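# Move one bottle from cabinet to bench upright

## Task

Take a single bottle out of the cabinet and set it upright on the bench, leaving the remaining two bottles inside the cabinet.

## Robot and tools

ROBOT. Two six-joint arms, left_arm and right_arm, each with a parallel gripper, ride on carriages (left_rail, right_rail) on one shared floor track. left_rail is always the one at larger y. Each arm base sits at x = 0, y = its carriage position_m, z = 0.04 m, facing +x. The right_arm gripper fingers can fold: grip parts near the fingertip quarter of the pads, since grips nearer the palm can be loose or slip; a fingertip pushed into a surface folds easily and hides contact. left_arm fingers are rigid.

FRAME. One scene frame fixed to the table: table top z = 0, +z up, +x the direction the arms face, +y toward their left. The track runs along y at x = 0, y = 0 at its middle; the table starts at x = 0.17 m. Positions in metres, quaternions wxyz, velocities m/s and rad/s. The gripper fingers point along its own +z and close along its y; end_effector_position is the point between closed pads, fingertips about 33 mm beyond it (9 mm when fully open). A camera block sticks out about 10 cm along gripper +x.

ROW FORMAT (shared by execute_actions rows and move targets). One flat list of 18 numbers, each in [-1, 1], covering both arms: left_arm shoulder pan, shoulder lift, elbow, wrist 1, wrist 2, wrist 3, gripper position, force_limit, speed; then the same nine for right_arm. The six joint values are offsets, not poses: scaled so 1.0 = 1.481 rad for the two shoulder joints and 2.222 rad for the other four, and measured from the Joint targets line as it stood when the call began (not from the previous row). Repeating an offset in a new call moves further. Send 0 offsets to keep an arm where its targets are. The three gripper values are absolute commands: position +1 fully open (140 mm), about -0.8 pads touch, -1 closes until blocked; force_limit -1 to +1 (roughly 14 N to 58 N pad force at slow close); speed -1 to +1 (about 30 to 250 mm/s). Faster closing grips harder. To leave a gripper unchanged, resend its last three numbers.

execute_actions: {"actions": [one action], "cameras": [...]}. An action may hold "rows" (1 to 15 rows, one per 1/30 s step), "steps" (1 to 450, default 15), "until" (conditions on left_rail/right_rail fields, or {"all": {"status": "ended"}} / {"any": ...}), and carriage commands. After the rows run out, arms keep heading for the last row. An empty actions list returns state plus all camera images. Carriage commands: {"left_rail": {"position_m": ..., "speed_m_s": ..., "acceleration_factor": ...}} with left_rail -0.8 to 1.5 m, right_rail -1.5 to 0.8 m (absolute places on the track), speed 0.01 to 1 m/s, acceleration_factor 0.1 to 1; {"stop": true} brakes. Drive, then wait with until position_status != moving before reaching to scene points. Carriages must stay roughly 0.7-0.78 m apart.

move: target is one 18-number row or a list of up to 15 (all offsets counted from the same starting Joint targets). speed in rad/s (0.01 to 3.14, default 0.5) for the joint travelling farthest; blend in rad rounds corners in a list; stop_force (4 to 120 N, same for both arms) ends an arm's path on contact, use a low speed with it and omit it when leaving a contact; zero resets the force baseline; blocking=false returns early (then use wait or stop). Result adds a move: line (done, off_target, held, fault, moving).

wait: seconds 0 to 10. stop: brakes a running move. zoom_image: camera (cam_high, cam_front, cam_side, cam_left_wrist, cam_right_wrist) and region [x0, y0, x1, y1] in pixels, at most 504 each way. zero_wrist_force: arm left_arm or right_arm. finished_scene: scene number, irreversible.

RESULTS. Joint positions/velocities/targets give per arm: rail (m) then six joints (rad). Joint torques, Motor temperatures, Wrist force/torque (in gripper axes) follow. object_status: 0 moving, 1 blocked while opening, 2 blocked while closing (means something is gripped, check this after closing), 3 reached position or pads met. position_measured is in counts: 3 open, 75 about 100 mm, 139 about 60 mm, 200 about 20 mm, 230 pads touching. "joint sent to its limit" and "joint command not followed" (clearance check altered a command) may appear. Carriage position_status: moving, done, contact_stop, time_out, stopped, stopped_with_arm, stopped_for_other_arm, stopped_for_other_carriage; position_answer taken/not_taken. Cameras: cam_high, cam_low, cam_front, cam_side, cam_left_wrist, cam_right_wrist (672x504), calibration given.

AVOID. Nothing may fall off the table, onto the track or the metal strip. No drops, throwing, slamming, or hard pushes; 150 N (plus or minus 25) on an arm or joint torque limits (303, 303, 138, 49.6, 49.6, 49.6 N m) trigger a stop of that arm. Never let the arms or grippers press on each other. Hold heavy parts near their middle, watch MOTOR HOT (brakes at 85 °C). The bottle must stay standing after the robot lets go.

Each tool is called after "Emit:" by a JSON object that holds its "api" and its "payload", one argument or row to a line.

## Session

Emit:
{"api": "execute_actions", "payload": {
  "actions": []
}}

Scene clock: 0.00 s.
left_arm: end_effector_position=(+0.3563, +1.0838, +0.5790) position_measured=3 object_status=3 end_effector_quat_wxyz=(+0.000, +0.000, +1.000, +0.000) | right_arm: end_effector_position=(+0.3563, -1.0105, +0.5790) position_measured=3 object_status=3 end_effector_quat_wxyz=(+0.000, +0.000, +1.000, +0.000)
Joint positions: left_arm=[1.005 -0.281 -2.157 1.821 -1.235 -1.571 -0.281] | right_arm=[-1.089 -0.28 -2.157 1.821 -1.235 -1.571 -0.28]
Joint velocities: within noise
Joint torques (N m): no reading
Motor temperatures (°C): left_arm=[29 36 35 37 36 35] | right_arm=[37 29 33 38 34 31]
Wrist force (N): no reading
Wrist torque (N m): no reading
Wrist force, peak (N): no reading
Joint targets: left_arm=[1.005 -0.281 -2.157 1.821 -1.235 -1.571 -0.281] | right_arm=[-1.089 -0.280 -2.157 1.821 -1.235 -1.571 -0.280]
Tool commands: left_gripper/position=+1.0 left_gripper/force_limit=+1.0 left_gripper/speed=+1.0 right_gripper/position=+1.0 right_gripper/force_limit=+1.0 right_gripper/speed=+1.0
left_rail: position_m=1.005 position_status=done
right_rail: position_m=-1.089 position_status=done
camera_calibration:
cam_left_wrist: T_world_to_cam=[[0.000911086, 0.999993, -0.00366555, -1.07997], [0.936372, 0.000433527, 0.351009, -0.543019], [0.351008, -0.00375211, -0.936365, 0.602723], [0, 0, 0, 1]] pos_world=[0.297891, 1.08246, 0.751014]
cam_right_wrist: T_world_to_cam=[[-0.0599139, 0.998094, -0.0148122, 1.04102], [0.932737, 0.0612637, 0.355313, -0.475535], [0.355543, 0.00747232, -0.93463, 0.607916], [0, 0, 0, 1]] pos_world=[0.28978, -1.01445, 0.75256]

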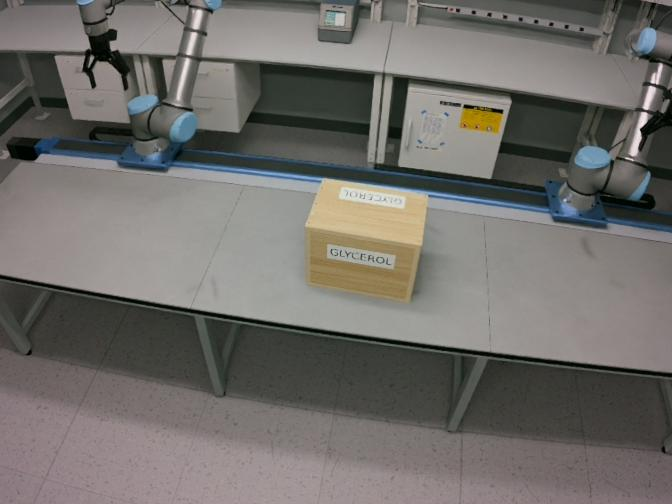

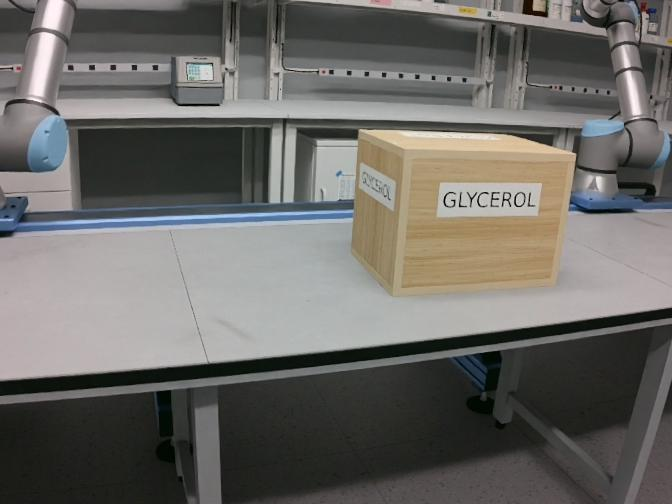

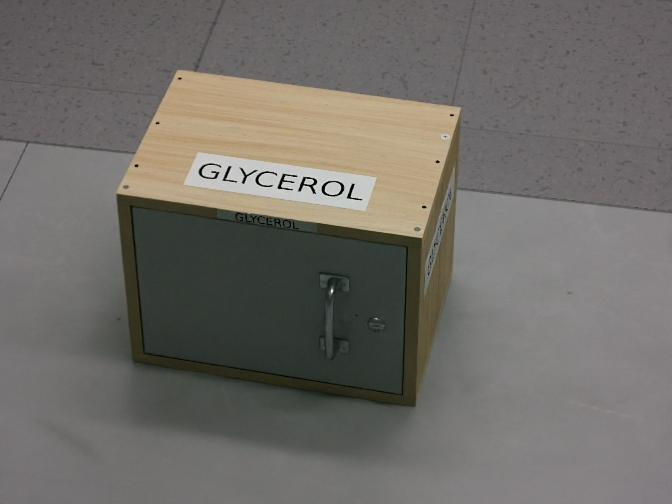

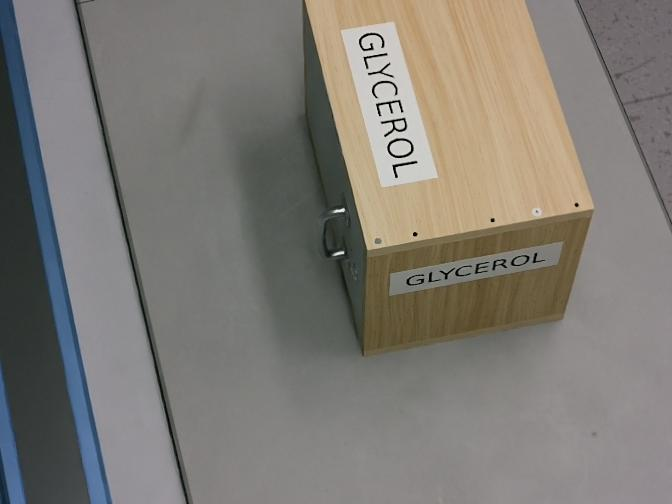

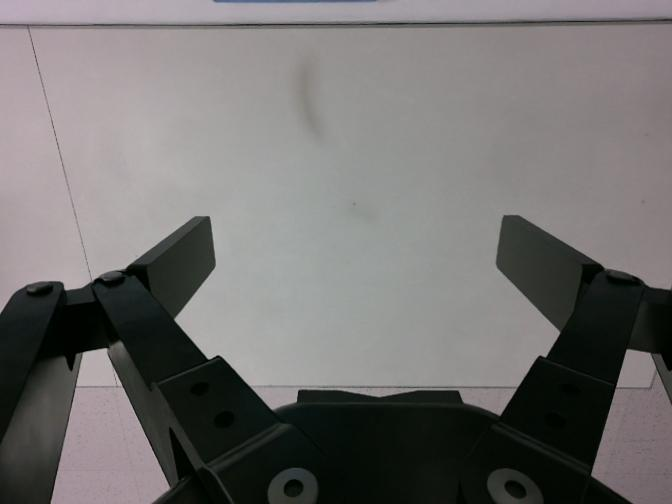

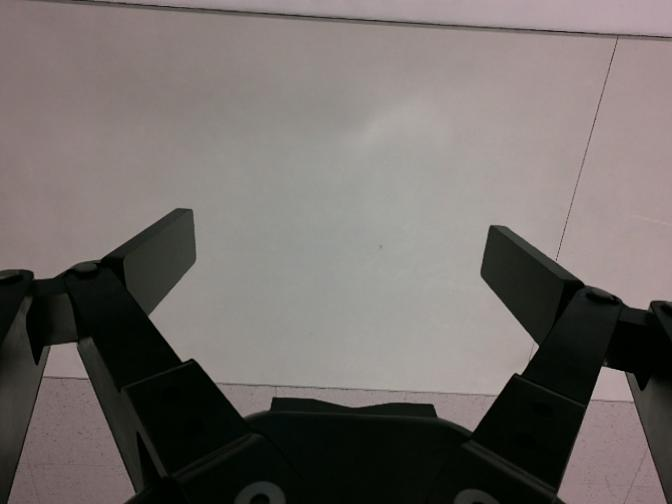

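Emit:
{"api": "zoom_image", "payload": {
  "camera": "cam_front",
  "region": [100, 60, 480, 420]
}}

Emit:
{"api": "zoom_image", "payload": {
  "camera": "cam_front",
  "region": [300, 230, 430, 420]
}}

Emit:
{"api": "zoom_image", "payload": {
  "camera": "cam_side",
  "region": [280, 150, 480, 380]
}}

Scaled by 1.326 from the camera's 672x504 image, which has a finer 960x720 frame.

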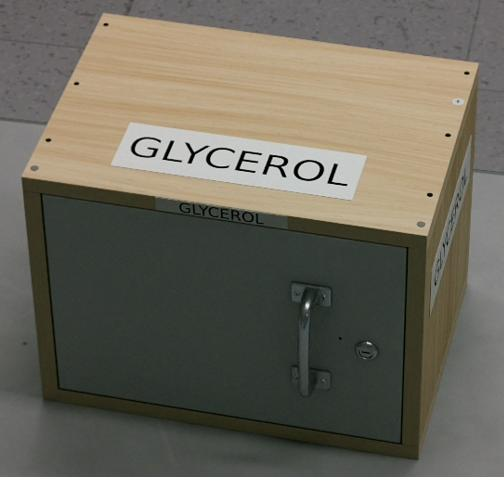

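Scaled by 2.653 from the camera's 672x504 image, which has a finer 960x720 frame.

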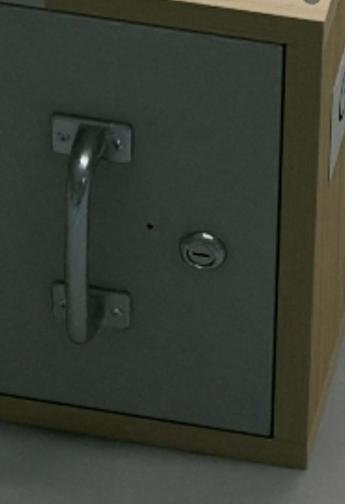

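Scaled by 2.191 from the camera's 672x504 image, which has a finer 960x720 frame.

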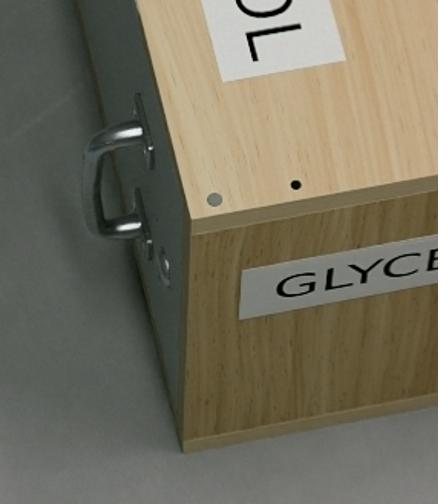

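Emit:
{"api": "zoom_image", "payload": {
  "camera": "cam_front",
  "region": [310, 265, 390, 365]
}}

Emit:
{"api": "zoom_image", "payload": {
  "camera": "cam_side",
  "region": [300, 190, 380, 290]
}}

Scaled by 5.040 from the camera's 672x504 image, which has a finer 960x720 frame.

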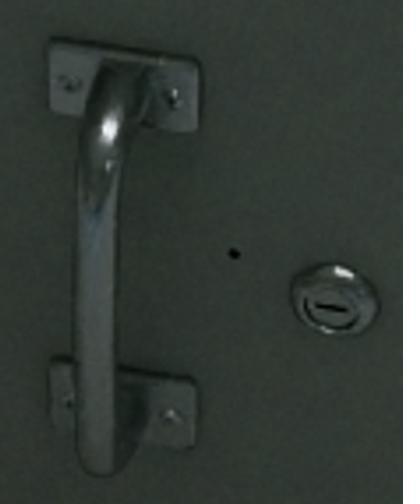

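Scaled by 5.040 from the camera's 672x504 image, which has a finer 960x720 frame.

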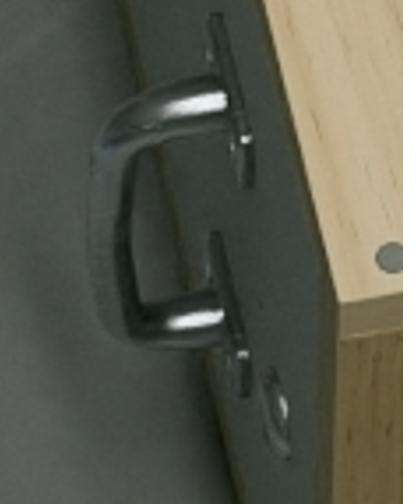

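Emit:
{"api": "execute_actions", "payload": {
  "actions": [
    {"rows": [[0,0,0,0,0,0,-0.8,0,0,0,0,0,0,0,0,1,1,1]], "steps": 90, "right_rail": {"position_m": -1.5}, "until": {"right_rail": {"position_status": ["!=", "moving"]}}}
  ]
}}

Emit:
{"api": "execute_actions", "payload": {
  "actions": [
    {"steps": 240, "left_rail": {"position_m": -0.719}, "until": {"left_rail": {"position_status": ["!=", "moving"]}}}
  ]
}}

Scene clock: 22.57 s.
left_arm: end_effector_position=(+0.3563, +1.0838, +0.5790) position_measured=229 object_status=3 end_effector_quat_wxyz=(+0.000, +0.000, +1.000, +0.000) | right_arm: end_effector_position=(+0.3563, -1.4214, +0.5790) position_measured=3 object_status=3 end_effector_quat_wxyz=(+0.000, +0.000, +1.000, +0.000)
Joint positions: left_arm=[1.005 -0.281 -2.157 1.821 -1.235 -1.571 -0.281] | right_arm=[-1.5 -0.28 -2.157 1.821 -1.235 -1.571 -0.28]
Joint torques (N m): left_arm=[-2.88 2.3 -49.84 -4.64 -0.56 -0.06] | right_arm=[0.77 1.63 -46.12 -4.85 -0.33 0.26]
Wrist force (N): left_arm=[0.1 0.1 0.4] | right_arm=[0.5 -0.1 0.2]
Wrist torque (N m): left_arm=[0.02 -0.01 0.00] | right_arm=[-0.03 -0.10 0.00]
Wrist force, peak (N): left_arm=[0.5 0.2 0.4] | right_arm=[0.4 1.8 0.0]
Joint targets: left_arm=[1.005 -0.281 -2.157 1.821 -1.235 -1.571 -0.281] | right_arm=[-1.500 -0.280 -2.157 1.821 -1.235 -1.571 -0.280]
left_rail: position_m=1.005 position_status=done
right_rail: position_m=-1.500 position_status=done

Scene clock: 25.97 s.
left_arm: end_effector_position=(+0.3563, -0.6404, +0.5790) position_measured=229 object_status=3 end_effector_quat_wxyz=(+0.000, +0.000, +1.000, +0.000) | right_arm: end_effector_position=(+0.3563, -1.4214, +0.5790) position_measured=3 object_status=3 end_effector_quat_wxyz=(+0.000, +0.000, +1.000, +0.000)
Joint positions: left_arm=[-0.719 -0.281 -2.157 1.821 -1.235 -1.571 -0.28] | right_arm=[-1.5 -0.28 -2.157 1.821 -1.235 -1.571 -0.28]
Joint torques (N m): left_arm=[-3.71 2.49 -49.78 -4.8 -0.56 -0.27] | right_arm=[-1.28 0.66 -46.35 -4.62 -0.03 0.26]
Wrist force (N): left_arm=[0.3 0.1 0.3] | right_arm=[0.1 -0.1 0.1]
Wrist torque (N m): left_arm=[0.02 -0.07 0.00] | right_arm=[-0.02 -0.02 0.00]
Wrist force, peak (N): left_arm=[0.2 2.1 0.2] | right_arm=[0.5 0.0 0.2]
Joint targets: left_arm=[-0.719 -0.281 -2.157 1.821 -1.235 -1.571 -0.281] | right_arm=[-1.500 -0.280 -2.157 1.821 -1.235 -1.571 -0.280]
Tool commands: left_gripper/position=-0.8 left_gripper/force_limit=+0.0 left_gripper/speed=+0.0 right_gripper/position=+1.0 right_gripper/force_limit=+1.0 right_gripper/speed=+1.0
left_rail: position_m=-0.719 position_status=done
right_rail: position_m=-1.500 position_status=done

Emit:
{"api": "move", "payload": {
  "target": [0.7388, 0.3377, 0.2847, -0.9901, -0.0119, 0.1297, -0.8, 0, 0, 0, 0, 0, 0, 0, 0, 1, 1, 1],
  "speed": 1.2
}}

Emit:
{"api": "move", "payload": {
  "target": [0, 0.51237, 0.0344, -0.4846, 0, 0, -0.8, 0, 0, 0, 0, 0, 0, 0, 0, 1, 1, 1],
  "speed": 0.6,
  "cameras": ["cam_front", "cam_side", "cam_left_wrist"]
}}

Scene clock: 29.20 s.
left_arm: end_effector_position=(+0.3627, -0.0946, +0.3631) position_measured=229 object_status=3 end_effector_quat_wxyz=(+0.471, -0.331, +0.795, +0.193) | right_arm: end_effector_position=(+0.3563, -1.4214, +0.5790) position_measured=3 object_status=3 end_effector_quat_wxyz=(+0.000, +0.000, +1.000, +0.000)
Joint positions: left_arm=[-0.719 0.814 -1.657 2.453 -3.435 -1.597 0.008] | right_arm=[-1.5 -0.28 -2.157 1.821 -1.235 -1.571 -0.28]
Joint torques (N m): left_arm=[17.8 -18.12 -28.08 -8.99 -4.7 2.81] | right_arm=[0.73 1.26 -46.61 -4.72 0.26 0.09]
Wrist force (N): left_arm=[1.9 0.2 -1.0] | right_arm=[0.4 0.0 0.1]
Wrist torque (N m): left_arm=[0.14 -0.19 -0.02] | right_arm=[-0.01 -0.07 0.00]
Wrist force, peak (N): left_arm=[3.4 2.7 -1.4] | right_arm=[0.4 -0.1 -0.4]
Joint targets: left_arm=[-0.719 0.814 -1.657 2.454 -3.435 -1.597 0.008] | right_arm=[-1.500 -0.280 -2.157 1.821 -1.235 -1.571 -0.280]
left_rail: position_m=-0.719 position_status=done
right_rail: position_m=-1.500 position_status=done
move: done

Scene clock: 31.63 s.
left_arm: end_effector_position=(+0.3653, -0.0918, +0.1568) position_measured=229 object_status=3 end_effector_quat_wxyz=(+0.562, -0.304, +0.733, +0.233) | right_arm: end_effector_position=(+0.3563, -1.4214, +0.5790) position_measured=3 object_status=3 end_effector_quat_wxyz=(+0.000, +0.000, +1.000, +0.000)
Joint positions: left_arm=[-0.719 0.814 -0.898 2.53 -4.512 -1.597 0.008] | right_arm=[-1.5 -0.28 -2.157 1.821 -1.235 -1.571 -0.28]
Joint torques (N m): left_arm=[11.31 -44.55 8.95 -8.43 -3.56 2.72] | right_arm=[-0.53 -1.07 -45.54 -4.75 0.04 0.11]
Wrist force (N): left_arm=[2.6 0.5 -1.1] | right_arm=[0.2 -0.2 0.1]
Wrist torque (N m): left_arm=[0.27 -0.35 0.03] | right_arm=[-0.04 -0.05 0.00]
Wrist force, peak (N): left_arm=[3.9 0.6 -1.2] | right_arm=[0.6 -0.1 -0.2]
Joint targets: left_arm=[-0.719 0.814 -0.898 2.530 -4.512 -1.597 0.008] | right_arm=[-1.500 -0.280 -2.157 1.821 -1.235 -1.571 -0.280]
left_rail: position_m=-0.719 position_status=done
right_rail: position_m=-1.500 position_status=done
move: done
camera_calibration:
cam_left_wrist: T_world_to_cam=[[-0.705153, 0.709055, 0.000524882, 0.324528], [-0.0679206, -0.0682836, 0.995351, -0.143198], [0.705795, 0.701839, 0.0963098, -0.0269193], [0, 0, 0, 1]] pos_world=[0.238116, -0.220994, 0.144955]
Images, in order (width x height): cam_front 672x504, cam_side 672x504, cam_left_wrist 672x504.

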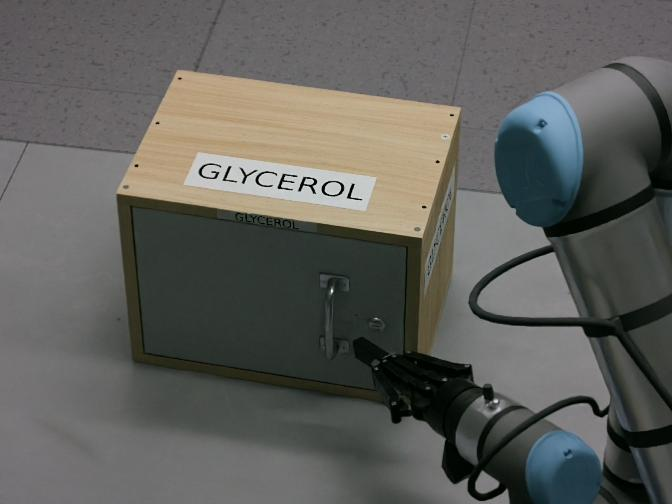

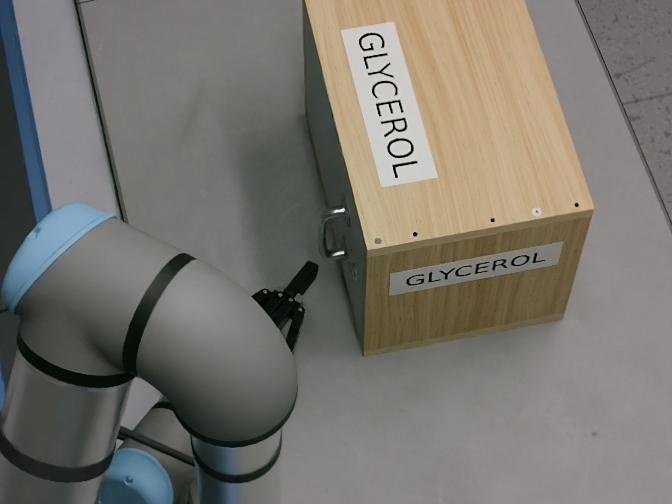

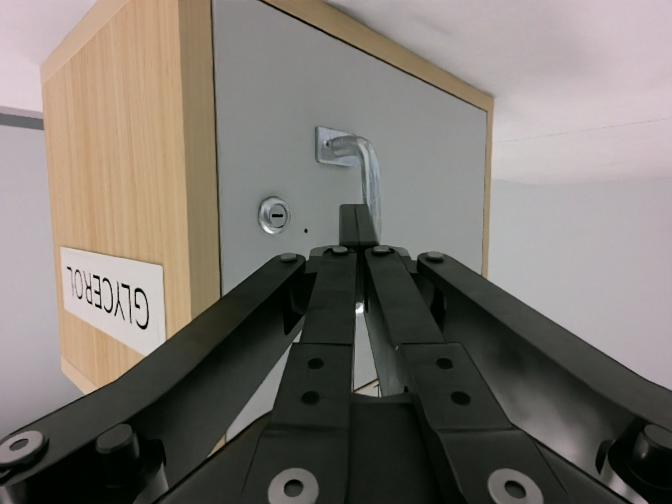

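Emit:
{"api": "zoom_image", "payload": {
  "camera": "cam_side",
  "region": [270, 190, 390, 310]
}}

Emit:
{"api": "zoom_image", "payload": {
  "camera": "cam_left_wrist",
  "region": [280, 100, 440, 280]
}}

Emit:
{"api": "zoom_image", "payload": {
  "camera": "cam_front",
  "region": [300, 250, 440, 390]
}}

Scaled by 4.200 from the camera's 672x504 image, which has a finer 960x720 frame.

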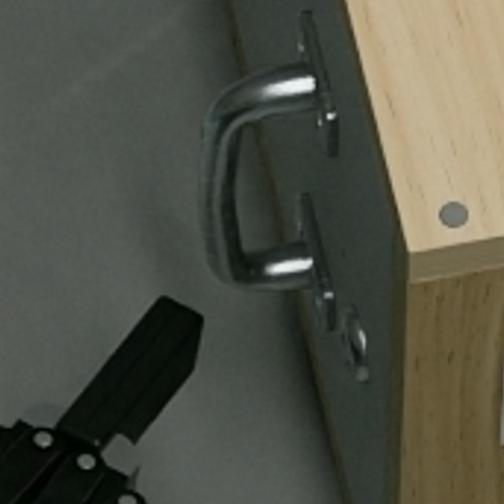

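Scaled by 2.800 from the camera's 672x504 image, which has a finer 960x720 frame.

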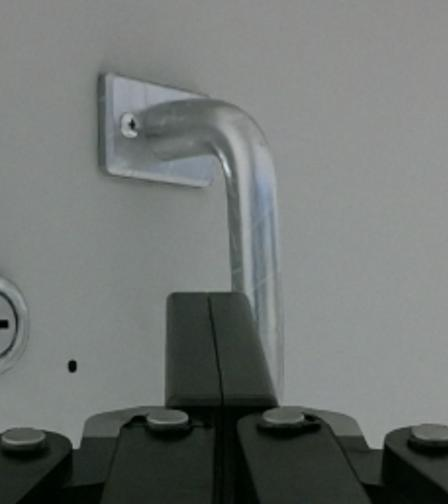

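Scaled by 3.600 from the camera's 672x504 image, which has a finer 960x720 frame.

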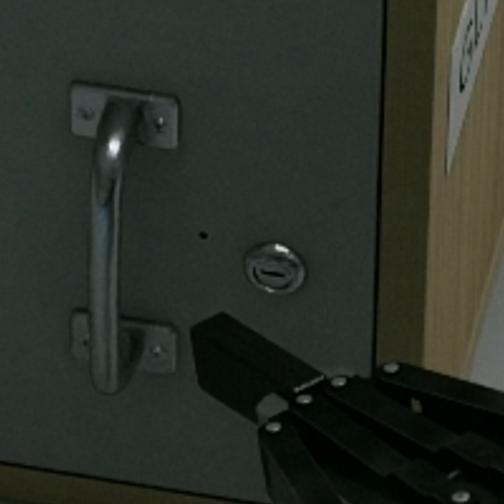

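Emit:
{"api": "move", "payload": {
  "target": [-0.00604, -0.00116, -0.04354, 0.04434, 0.00347, -0.0012, -0.8, 0, 0, 0, 0, 0, 0, 0, 0, 1, 1, 1],
  "speed": 0.05,
  "stop_force": 8,
  "cameras": ["cam_front", "cam_side", "cam_left_wrist"]
}}

Emit:
{"api": "zoom_image", "payload": {
  "camera": "cam_side",
  "region": [270, 190, 390, 310]
}}

Emit:
{"api": "zoom_image", "payload": {
  "camera": "cam_left_wrist",
  "region": [280, 80, 460, 280]
}}

Emit:
{"api": "zoom_image", "payload": {
  "camera": "cam_front",
  "region": [300, 250, 440, 390]
}}

Scene clock: 38.40 s.
left_arm: end_effector_position=(+0.4074, -0.0533, +0.1567) position_measured=229 object_status=3 end_effector_quat_wxyz=(+0.562, -0.304, +0.733, +0.233) | right_arm: end_effector_position=(+0.3563, -1.4214, +0.5790) position_measured=3 object_status=3 end_effector_quat_wxyz=(+0.000, +0.000, +1.000, +0.000)
Joint positions: left_arm=[-0.719 0.805 -0.899 2.433 -4.413 -1.59 0.005] | right_arm=[-1.5 -0.28 -2.157 1.821 -1.235 -1.571 -0.28]
Joint torques (N m): left_arm=[-20.99 -74.35 -16.93 -0.71 3.59 -2.73] | right_arm=[-1.35 0.83 -46.6 -4.58 -0.17 0.07]
Wrist force (N): left_arm=[2.3 0.4 -0.9] | right_arm=[0.0 0.0 -0.2]
Wrist torque (N m): left_arm=[0.23 -0.26 0.37] | right_arm=[0.01 0.00 0.00]
Wrist force, peak (N): left_arm=[2.6 0.4 -1.6] | right_arm=[0.6 -0.1 0.1]
Joint targets: left_arm=[-0.719 0.805 -0.899 2.433 -4.413 -1.590 0.005] | right_arm=[-1.500 -0.280 -2.157 1.821 -1.235 -1.571 -0.280]
left_rail: position_m=-0.719 position_status=done
right_rail: position_m=-1.500 position_status=done
move: done
camera_calibration:
cam_left_wrist: T_world_to_cam=[[-0.704561, 0.709643, -0.0000366514, 0.326868], [-0.0683016, -0.0677611, 0.995361, -0.137399], [0.706349, 0.701295, 0.0962116, -0.0839596], [0, 0, 0, 1]] pos_world=[0.280218, -0.182389, 0.144851]
Images, in order (width x height): cam_front 672x504, cam_side 672x504, cam_left_wrist 672x504.

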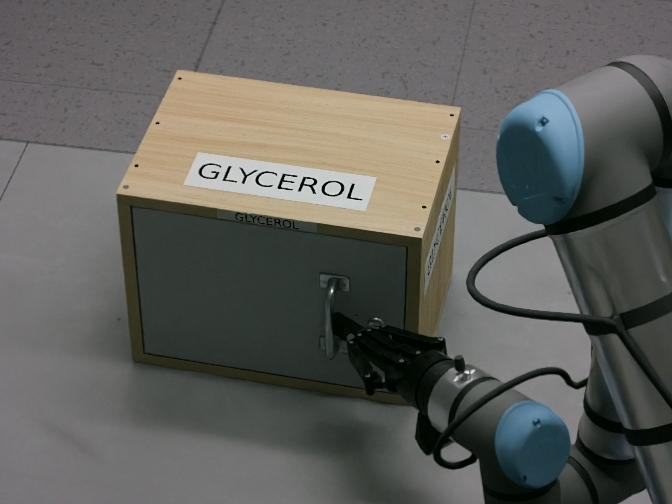

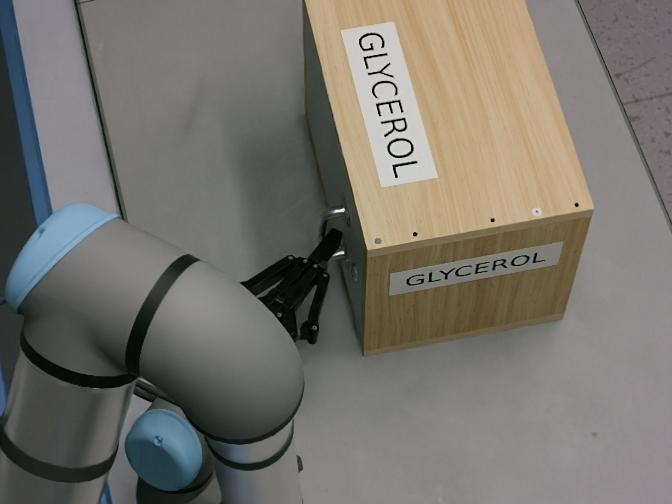

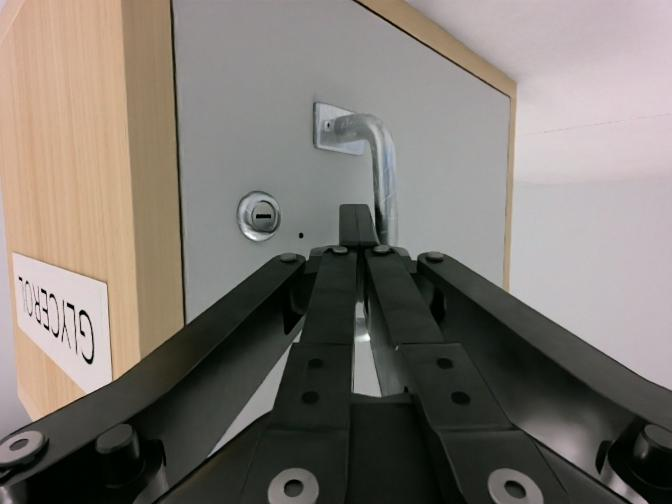

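Scaled by 4.200 from the camera's 672x504 image, which has a finer 960x720 frame.

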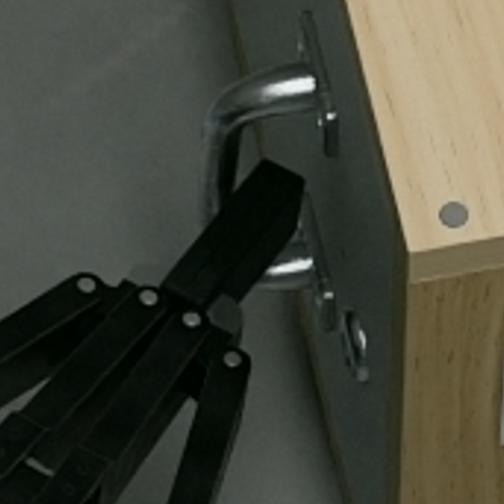

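Scaled by 2.520 from the camera's 672x504 image, which has a finer 960x720 frame.

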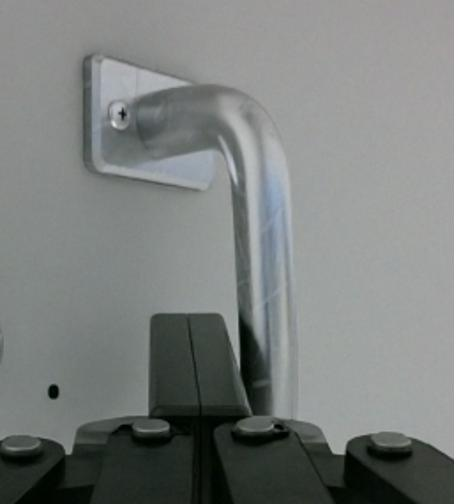

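Scaled by 3.600 from the camera's 672x504 image, which has a finer 960x720 frame.

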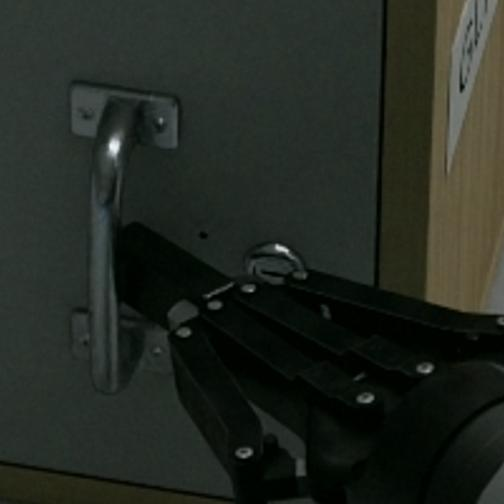

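Emit:
{"api": "move", "payload": {
  "target": [
    [0.00778,0.00026,-0.00282,0.00268,-0.00501,0.00135,-0.8,0,0,0,0,0,0,0,0,1,1,1],
    [0.12764,0.00104,-0.01514,0.02014,-0.12755,0.03537,-0.8,0,0,0,0,0,0,0,0,1,1,1]
  ],
  "speed": [0.02, 0.12],
  "blend": [0.005, 0],
  "stop_force": 35,
  "cameras": ["cam_front", "cam_side", "cam_left_wrist"]
}}

Scene clock: 45.07 s.
left_arm: end_effector_position=(+0.3571, -0.0365, +0.1567) position_measured=229 object_status=3 end_effector_quat_wxyz=(+0.574, -0.265, +0.748, +0.203) | right_arm: end_effector_position=(+0.3563, -1.4214, +0.5790) position_measured=3 object_status=3 end_effector_quat_wxyz=(+0.000, +0.000, +1.000, +0.000)
Joint positions: left_arm=[-0.719 0.994 -0.898 2.4 -4.368 -1.873 0.084] | right_arm=[-1.5 -0.28 -2.157 1.821 -1.235 -1.571 -0.28]
Joint torques (N m): left_arm=[15.77 -51.99 -18.21 -0.59 -4.11 2.51] | right_arm=[-0.27 -0.05 -45.83 -4.89 0.03 0.14]
Wrist force (N): left_arm=[1.9 -1.6 -0.1] | right_arm=[0.1 -0.1 -0.1]
Wrist torque (N m): left_arm=[0.32 -0.26 0.05] | right_arm=[-0.01 -0.01 0.01]
Wrist force, peak (N): left_arm=[3.1 -4.6 -2.7] | right_arm=[0.6 -0.1 -0.1]
Joint targets: left_arm=[-0.719 0.994 -0.898 2.400 -4.368 -1.873 0.084] | right_arm=[-1.500 -0.280 -2.157 1.821 -1.235 -1.571 -0.280]
left_rail: position_m=-0.719 position_status=done
right_rail: position_m=-1.500 position_status=done
move: done
camera_calibration:
cam_left_wrist: T_world_to_cam=[[-0.626569, 0.779366, -0.00011325, 0.254217], [-0.0751274, -0.0602538, 0.995352, -0.137002], [0.775736, 0.623666, 0.0963049, -0.0878105], [0, 0, 0, 1]] pos_world=[0.21711, -0.151619, 0.144851]
Images, in order (width x height): cam_front 672x504, cam_side 672x504, cam_left_wrist 672x504.

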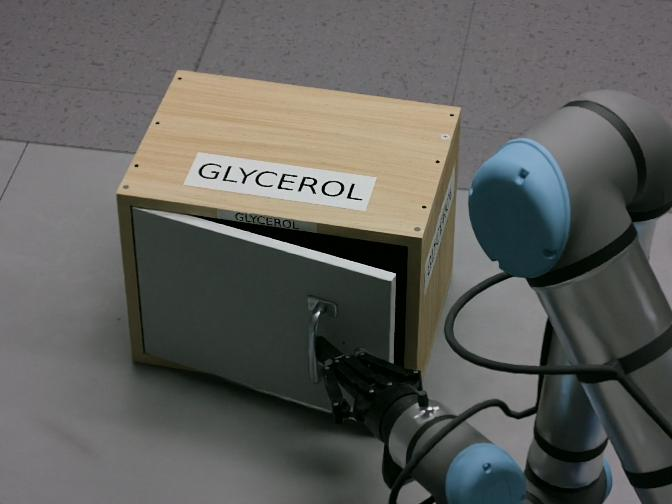

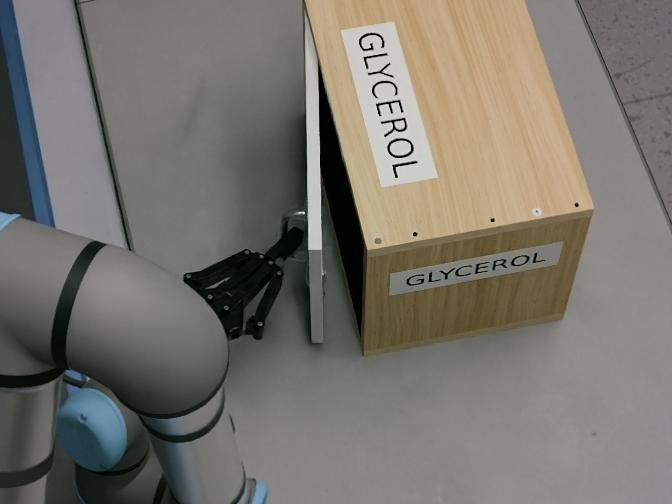

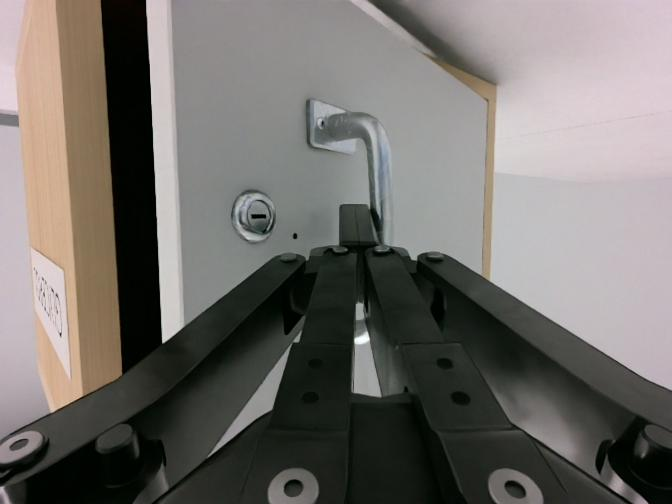

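Emit:
{"api": "move", "payload": {
  "target": [
    [0.12123,0.00431,-0.0331,0.04933,-0.13,0.04375,-0.8,0,0,0,0,0,0,0,0,1,1,1],
    [0.21933,0.01418,-0.07957,0.12619,-0.24291,0.09955,-0.8,0,0,0,0,0,0,0,0,1,1,1]
  ],
  "speed": [0.3, 0.25],
  "blend": [0.05, 0],
  "stop_force": 35,
  "cameras": ["cam_front", "cam_side", "cam_left_wrist"]
}}

Scene clock: 48.50 s.
left_arm: end_effector_position=(+0.2705, +0.0115, +0.1567) position_measured=229 object_status=3 end_effector_quat_wxyz=(+0.594, -0.172, +0.775, +0.132) | right_arm: end_effector_position=(+0.3563, -1.4214, +0.5790) position_measured=3 object_status=3 end_effector_quat_wxyz=(+0.000, +0.000, +1.000, +0.000)
Joint positions: left_arm=[-0.719 1.319 -0.877 2.223 -4.088 -2.413 0.305] | right_arm=[-1.5 -0.28 -2.157 1.821 -1.235 -1.571 -0.28]
Joint torques (N m): left_arm=[15.94 -62.12 -26.8 -0.1 -5.1 2.59] | right_arm=[-0.37 0.98 -45.89 -4.38 -0.03 0.14]
Wrist force (N): left_arm=[3.2 -1.8 0.0] | right_arm=[0.3 -0.1 -0.1]
Wrist torque (N m): left_arm=[0.31 -0.35 0.08] | right_arm=[-0.02 -0.07 0.00]
Wrist force, peak (N): left_arm=[2.9 -4.1 -2.1] | right_arm=[0.6 -0.2 0.1]
Joint targets: left_arm=[-0.719 1.319 -0.877 2.223 -4.088 -2.413 0.305] | right_arm=[-1.500 -0.280 -2.157 1.821 -1.235 -1.571 -0.280]
left_rail: position_m=-0.719 position_status=done
right_rail: position_m=-1.500 position_status=done
move: done
camera_calibration:
cam_left_wrist: T_world_to_cam=[[-0.419451, 0.907778, -0.000282795, 0.10499], [-0.0876308, -0.0401809, 0.995342, -0.13748], [0.903539, 0.417522, 0.0964032, -0.0827828], [0, 0, 0, 1]] pos_world=[0.106788, -0.0662677, 0.14485]
Images, in order (width x height): cam_front 672x504, cam_side 672x504, cam_left_wrist 672x504.

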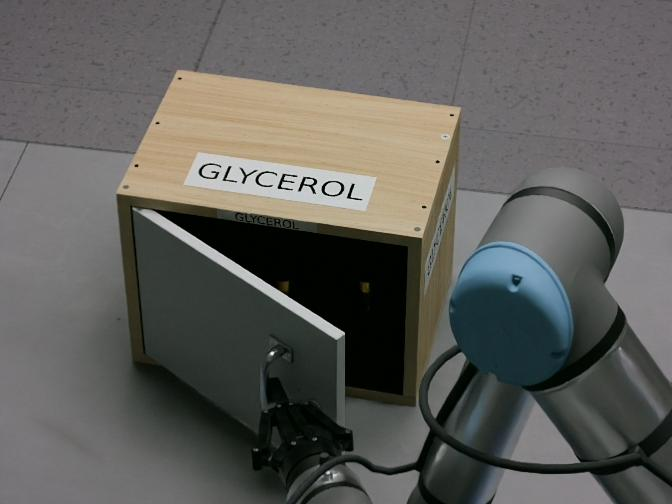

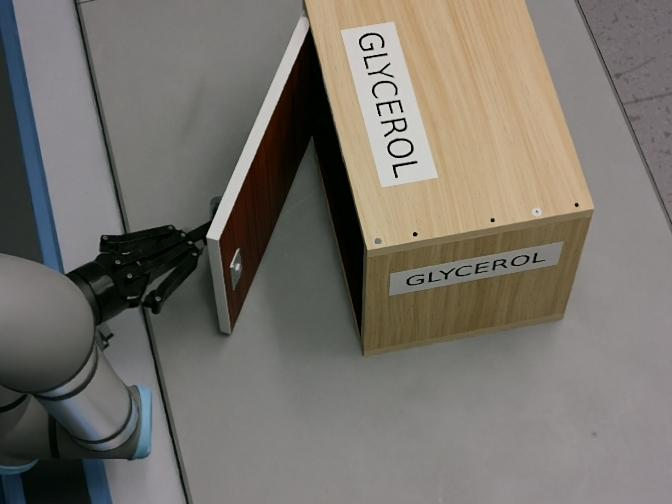

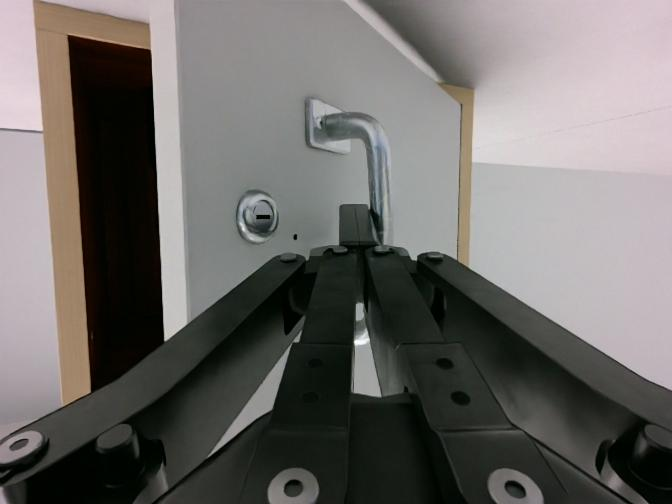

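Emit:
{"api": "move", "payload": {
  "target": [
    [0.07117,-0.01313,0.02761,0.00536,-0.04321,0.0311,-0.8,0,0,0,0,0,0,0,0,1,1,1],
    [0.07633,-0.27543,0.09573,0.48686,-0.05644,0.41584,-0.8,0,0,0,0,0,0,0,0,1,1,1],
    [-0.06475,-0.21404,0.07484,0.35184,-0.01829,0.27241,-0.8,0,0,0,0,0,0,0,0,1,1,1]
  ],
  "speed": [0.12, 0.9, 0.4],
  "blend": [0.01, 0.08, 0],
  "cameras": ["cam_front", "cam_side", "cam_left_wrist"]
}}

Scene clock: 53.27 s.
left_arm: end_effector_position=(+0.3048, -0.1389, +0.1348) position_measured=229 object_status=3 end_effector_quat_wxyz=(+0.477, -0.023, +0.879, +0.012) | right_arm: end_effector_position=(+0.3563, -1.4214, +0.5790) position_measured=3 object_status=3 end_effector_quat_wxyz=(+0.000, +0.000, +1.000, +0.000)
Joint positions: left_arm=[-0.719 1.223 -1.194 2.389 -3.306 -2.453 0.91] | right_arm=[-1.5 -0.28 -2.157 1.821 -1.235 -1.571 -0.28]
Joint torques (N m): left_arm=[-20.95 -44.04 -33.99 -8.01 1.49 -2.32] | right_arm=[-2.22 -0.37 -45.89 -4.81 -0.36 -0.02]
Wrist force (N): left_arm=[1.8 -0.1 -0.4] | right_arm=[0.2 0.1 0.0]
Wrist torque (N m): left_arm=[0.06 -0.20 0.32] | right_arm=[0.02 -0.05 0.00]
Wrist force, peak (N): left_arm=[3.9 -1.8 0.6] | right_arm=[0.6 0.0 0.0]
Joint targets: left_arm=[-0.719 1.223 -1.194 2.389 -3.306 -2.453 0.910] | right_arm=[-1.500 -0.280 -2.157 1.821 -1.235 -1.571 -0.280]
left_rail: position_m=-0.719 position_status=done
right_rail: position_m=-1.500 position_status=done
move: done
camera_calibration:
cam_left_wrist: T_world_to_cam=[[-0.0490622, 0.998795, -0.0014901, 0.155891], [0.215467, 0.0120408, 0.976437, -0.201327], [0.975278, 0.0475851, -0.215798, -0.0799799], [0, 0, 0, 1]] pos_world=[0.12903, -0.149473, 0.179556]
Images, in order (width x height): cam_front 672x504, cam_side 672x504, cam_left_wrist 672x504.

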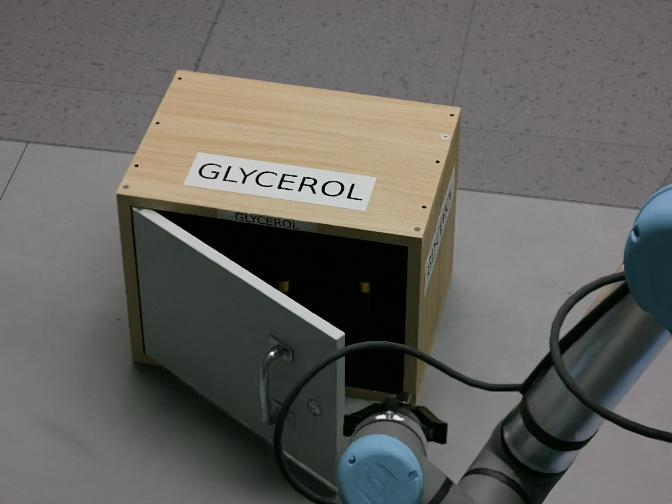

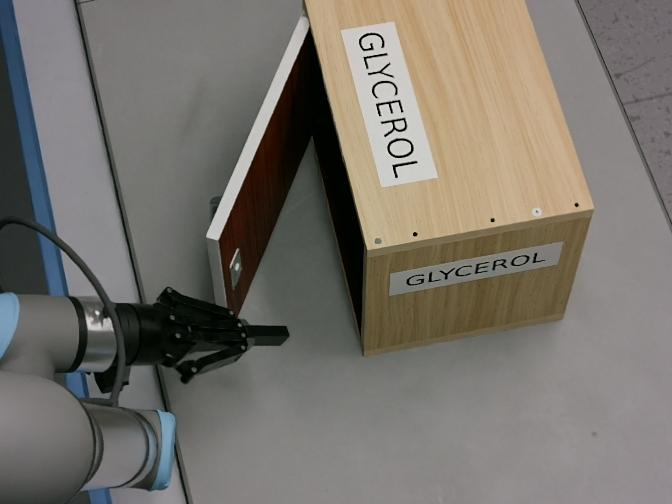

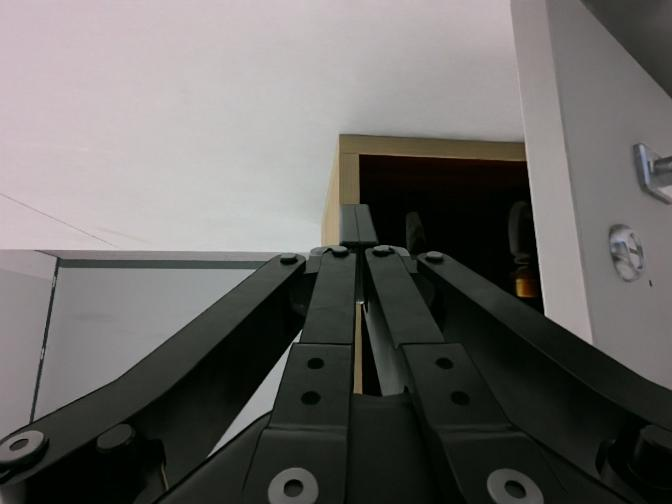

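Emit:
{"api": "move", "payload": {
  "target": [
    [0.0212,0.0357,-0.0548,0.0467,-0.0067,0.02,-0.8,0,0,0,0,0,0,0,0,1,1,1],
    [0.0529,0.0893,-0.13706,0.11671,-0.01682,0.04995,-0.8,0,0,0,0,0,0,0,0,1,1,1],
    [0.08366,0.1846,-0.2722,0.21334,-0.0253,0.08113,-0.8,0,0,0,0,0,0,0,0,1,1,1]
  ],
  "speed": [0.13, 0.25, 0.25],
  "blend": [0.03, 0.05, 0],
  "stop_force": 30,
  "cameras": ["cam_front", "cam_side", "cam_left_wrist"]
}}

Scene clock: 57.93 s.
left_arm: end_effector_position=(+0.3047, +0.1661, +0.1346) position_measured=229 object_status=3 end_effector_quat_wxyz=(+0.477, -0.023, +0.879, +0.012) | right_arm: end_effector_position=(+0.3563, -1.4214, +0.5790) position_measured=3 object_status=3 end_effector_quat_wxyz=(+0.000, +0.000, +1.000, +0.000)
Joint positions: left_arm=[-0.719 1.347 -0.92 1.784 -2.832 -2.51 1.09] | right_arm=[-1.5 -0.28 -2.157 1.821 -1.235 -1.571 -0.28]
Joint torques (N m): left_arm=[13.37 -79.66 -48.13 -1.61 -6.8 2.92] | right_arm=[-1.22 -1.25 -45.67 -4.44 -0.2 0.11]
Wrist force (N): left_arm=[2.9 -0.9 -0.7] | right_arm=[0.1 0.0 0.0]
Wrist torque (N m): left_arm=[0.05 -0.39 -0.05] | right_arm=[0.01 -0.02 0.00]
Wrist force, peak (N): left_arm=[7.6 -17.0 -9.1] | right_arm=[0.6 0.1 -0.2]
Joint targets: left_arm=[-0.719 1.347 -0.920 1.784 -2.832 -2.510 1.090] | right_arm=[-1.500 -0.280 -2.157 1.821 -1.235 -1.571 -0.280]
left_rail: position_m=-0.719 position_status=done
right_rail: position_m=-1.500 position_status=done
move: done
camera_calibration:
cam_left_wrist: T_world_to_cam=[[-0.0490802, 0.998794, -0.00158866, -0.148726], [0.215442, 0.0121398, 0.976441, -0.204795], [0.975282, 0.0475817, -0.215778, -0.0944427], [0, 0, 0, 1]] pos_world=[0.12893, 0.155527, 0.179355]
Images, in order (width x height): cam_front 672x504, cam_side 672x504, cam_left_wrist 672x504.

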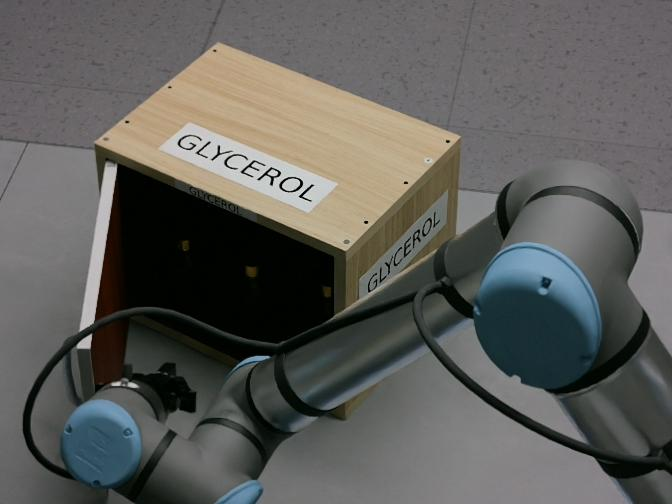

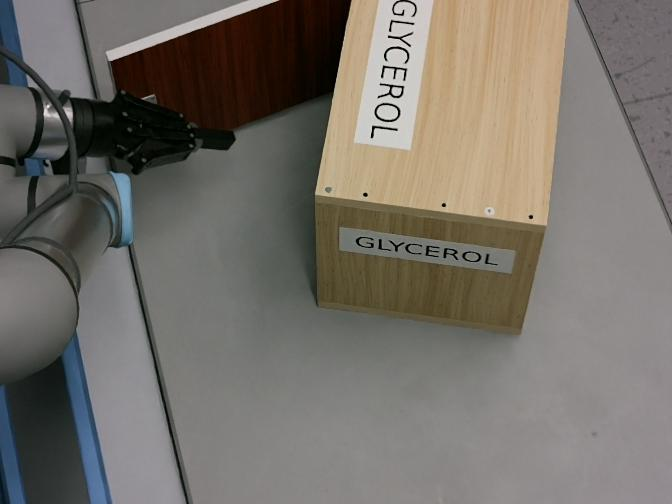

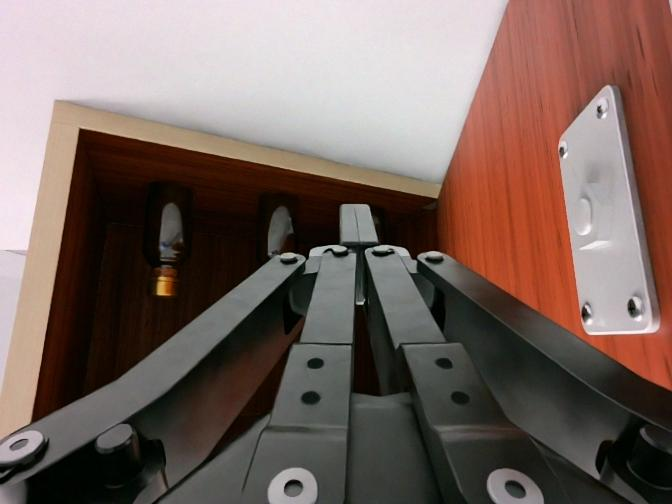

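Emit:
{"api": "move", "payload": {
  "target": [-0.06615, 0.01416, 0.05633, -0.11752, 0.01943, -0.06512, -0.8, 0, 0, 0, 0, 0, 0, 0, 0, 1, 1, 1],
  "speed": 0.2
}}

Emit:
{"api": "execute_actions", "payload": {
  "actions": [
    {"rows": [[0,0,0,0,0,0,0.175,0,0,0,0,0,0,0,0,1,1,1]], "steps": 30}
  ],
  "cameras": ["cam_front", "cam_side", "cam_left_wrist"]
}}

Scene clock: 63.67 s.
left_arm: end_effector_position=(+0.3697, +0.1002, +0.0897) position_measured=229 object_status=3 end_effector_quat_wxyz=(+0.477, -0.023, +0.879, +0.012) | right_arm: end_effector_position=(+0.3563, -1.4214, +0.5790) position_measured=3 object_status=3 end_effector_quat_wxyz=(+0.000, +0.000, +1.000, +0.000)
Joint positions: left_arm=[-0.719 1.249 -0.899 1.909 -3.093 -2.466 0.946] | right_arm=[-1.5 -0.28 -2.157 1.821 -1.235 -1.571 -0.28]
Joint torques (N m): left_arm=[-16.96 -74.95 -20.32 -9.12 1.17 -3.24] | right_arm=[-1.48 -0.47 -46.06 -4.77 -0.11 0.14]
Wrist force (N): left_arm=[2.5 0.8 -0.3] | right_arm=[0.5 0.0 -0.1]
Wrist torque (N m): left_arm=[0.27 -0.36 0.34] | right_arm=[-0.01 -0.12 0.00]
Wrist force, peak (N): left_arm=[3.8 -0.9 -0.2] | right_arm=[0.4 -0.3 0.4]
Joint targets: left_arm=[-0.719 1.249 -0.899 1.909 -3.093 -2.466 0.946] | right_arm=[-1.500 -0.280 -2.157 1.821 -1.235 -1.571 -0.280]
left_rail: position_m=-0.719 position_status=done
right_rail: position_m=-1.500 position_status=done
move: done

Scene clock: 64.87 s.
left_arm: end_effector_position=(+0.3698, +0.1001, +0.0897) position_measured=107 object_status=3 end_effector_quat_wxyz=(+0.477, -0.023, +0.879, +0.012) | right_arm: end_effector_position=(+0.3563, -1.4214, +0.5790) position_measured=3 object_status=3 end_effector_quat_wxyz=(+0.000, +0.000, +1.000, +0.000)
Joint positions: left_arm=[-0.719 1.249 -0.899 1.909 -3.093 -2.466 0.946] | right_arm=[-1.5 -0.28 -2.157 1.821 -1.235 -1.571 -0.28]
Joint torques (N m): left_arm=[-19.73 -75.04 -20.07 -8.62 1.14 -2.33] | right_arm=[-2.52 -0.33 -45.81 -4.27 -0.32 0.01]
Wrist force (N): left_arm=[2.7 0.9 -0.7] | right_arm=[0.2 0.0 -0.1]
Wrist torque (N m): left_arm=[0.29 -0.43 0.34] | right_arm=[0.00 -0.05 0.00]
Wrist force, peak (N): left_arm=[2.8 1.0 -0.5] | right_arm=[0.4 -0.1 -0.1]
Joint targets: left_arm=[-0.719 1.249 -0.899 1.909 -3.093 -2.466 0.946] | right_arm=[-1.500 -0.280 -2.157 1.821 -1.235 -1.571 -0.280]
left_rail: position_m=-0.719 position_status=done
right_rail: position_m=-1.500 position_status=done
camera_calibration:
cam_left_wrist: T_world_to_cam=[[-0.0490802, 0.998794, -0.00158866, -0.0796824], [0.215442, 0.0121398, 0.976441, -0.174079], [0.975282, 0.0475817, -0.215778, -0.164503], [0, 0, 0, 1]] pos_world=[0.19403, 0.0895269, 0.134355]
Images, in order (width x height): cam_front 672x504, cam_side 672x504, cam_left_wrist 672x504.

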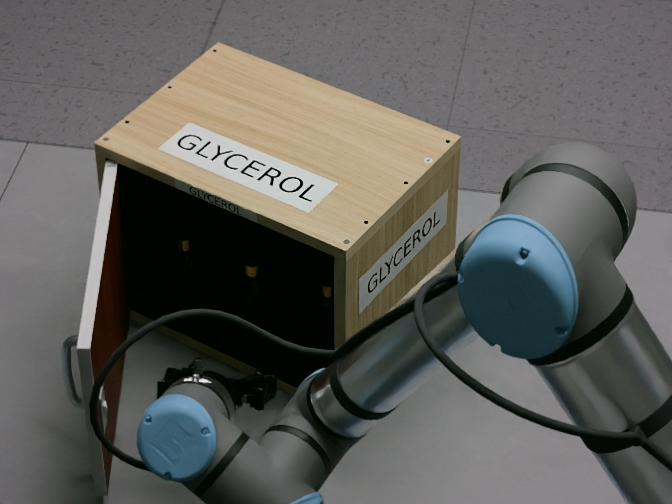

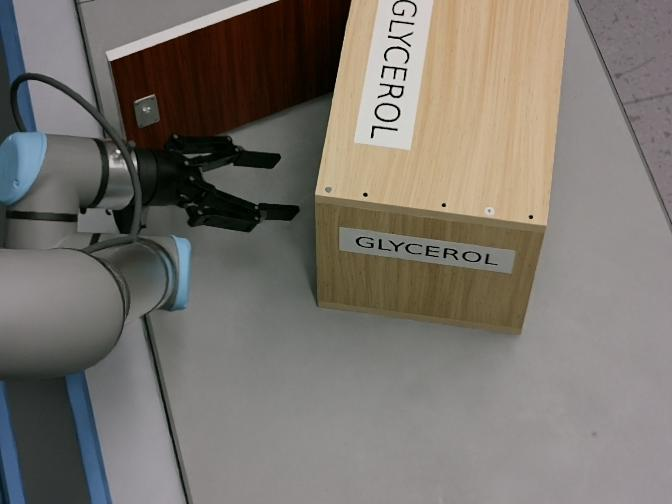

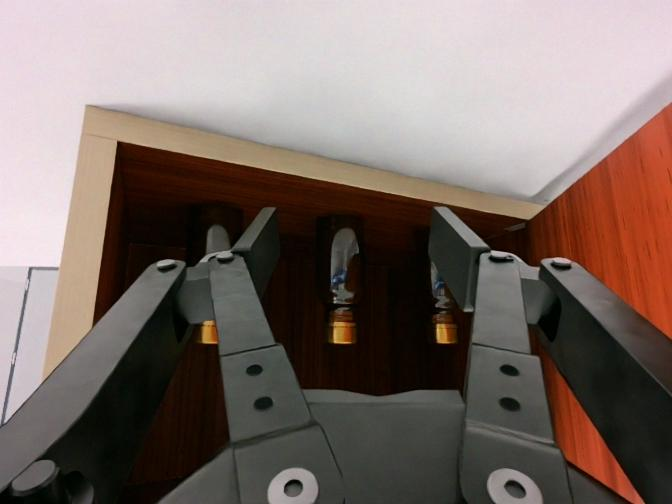

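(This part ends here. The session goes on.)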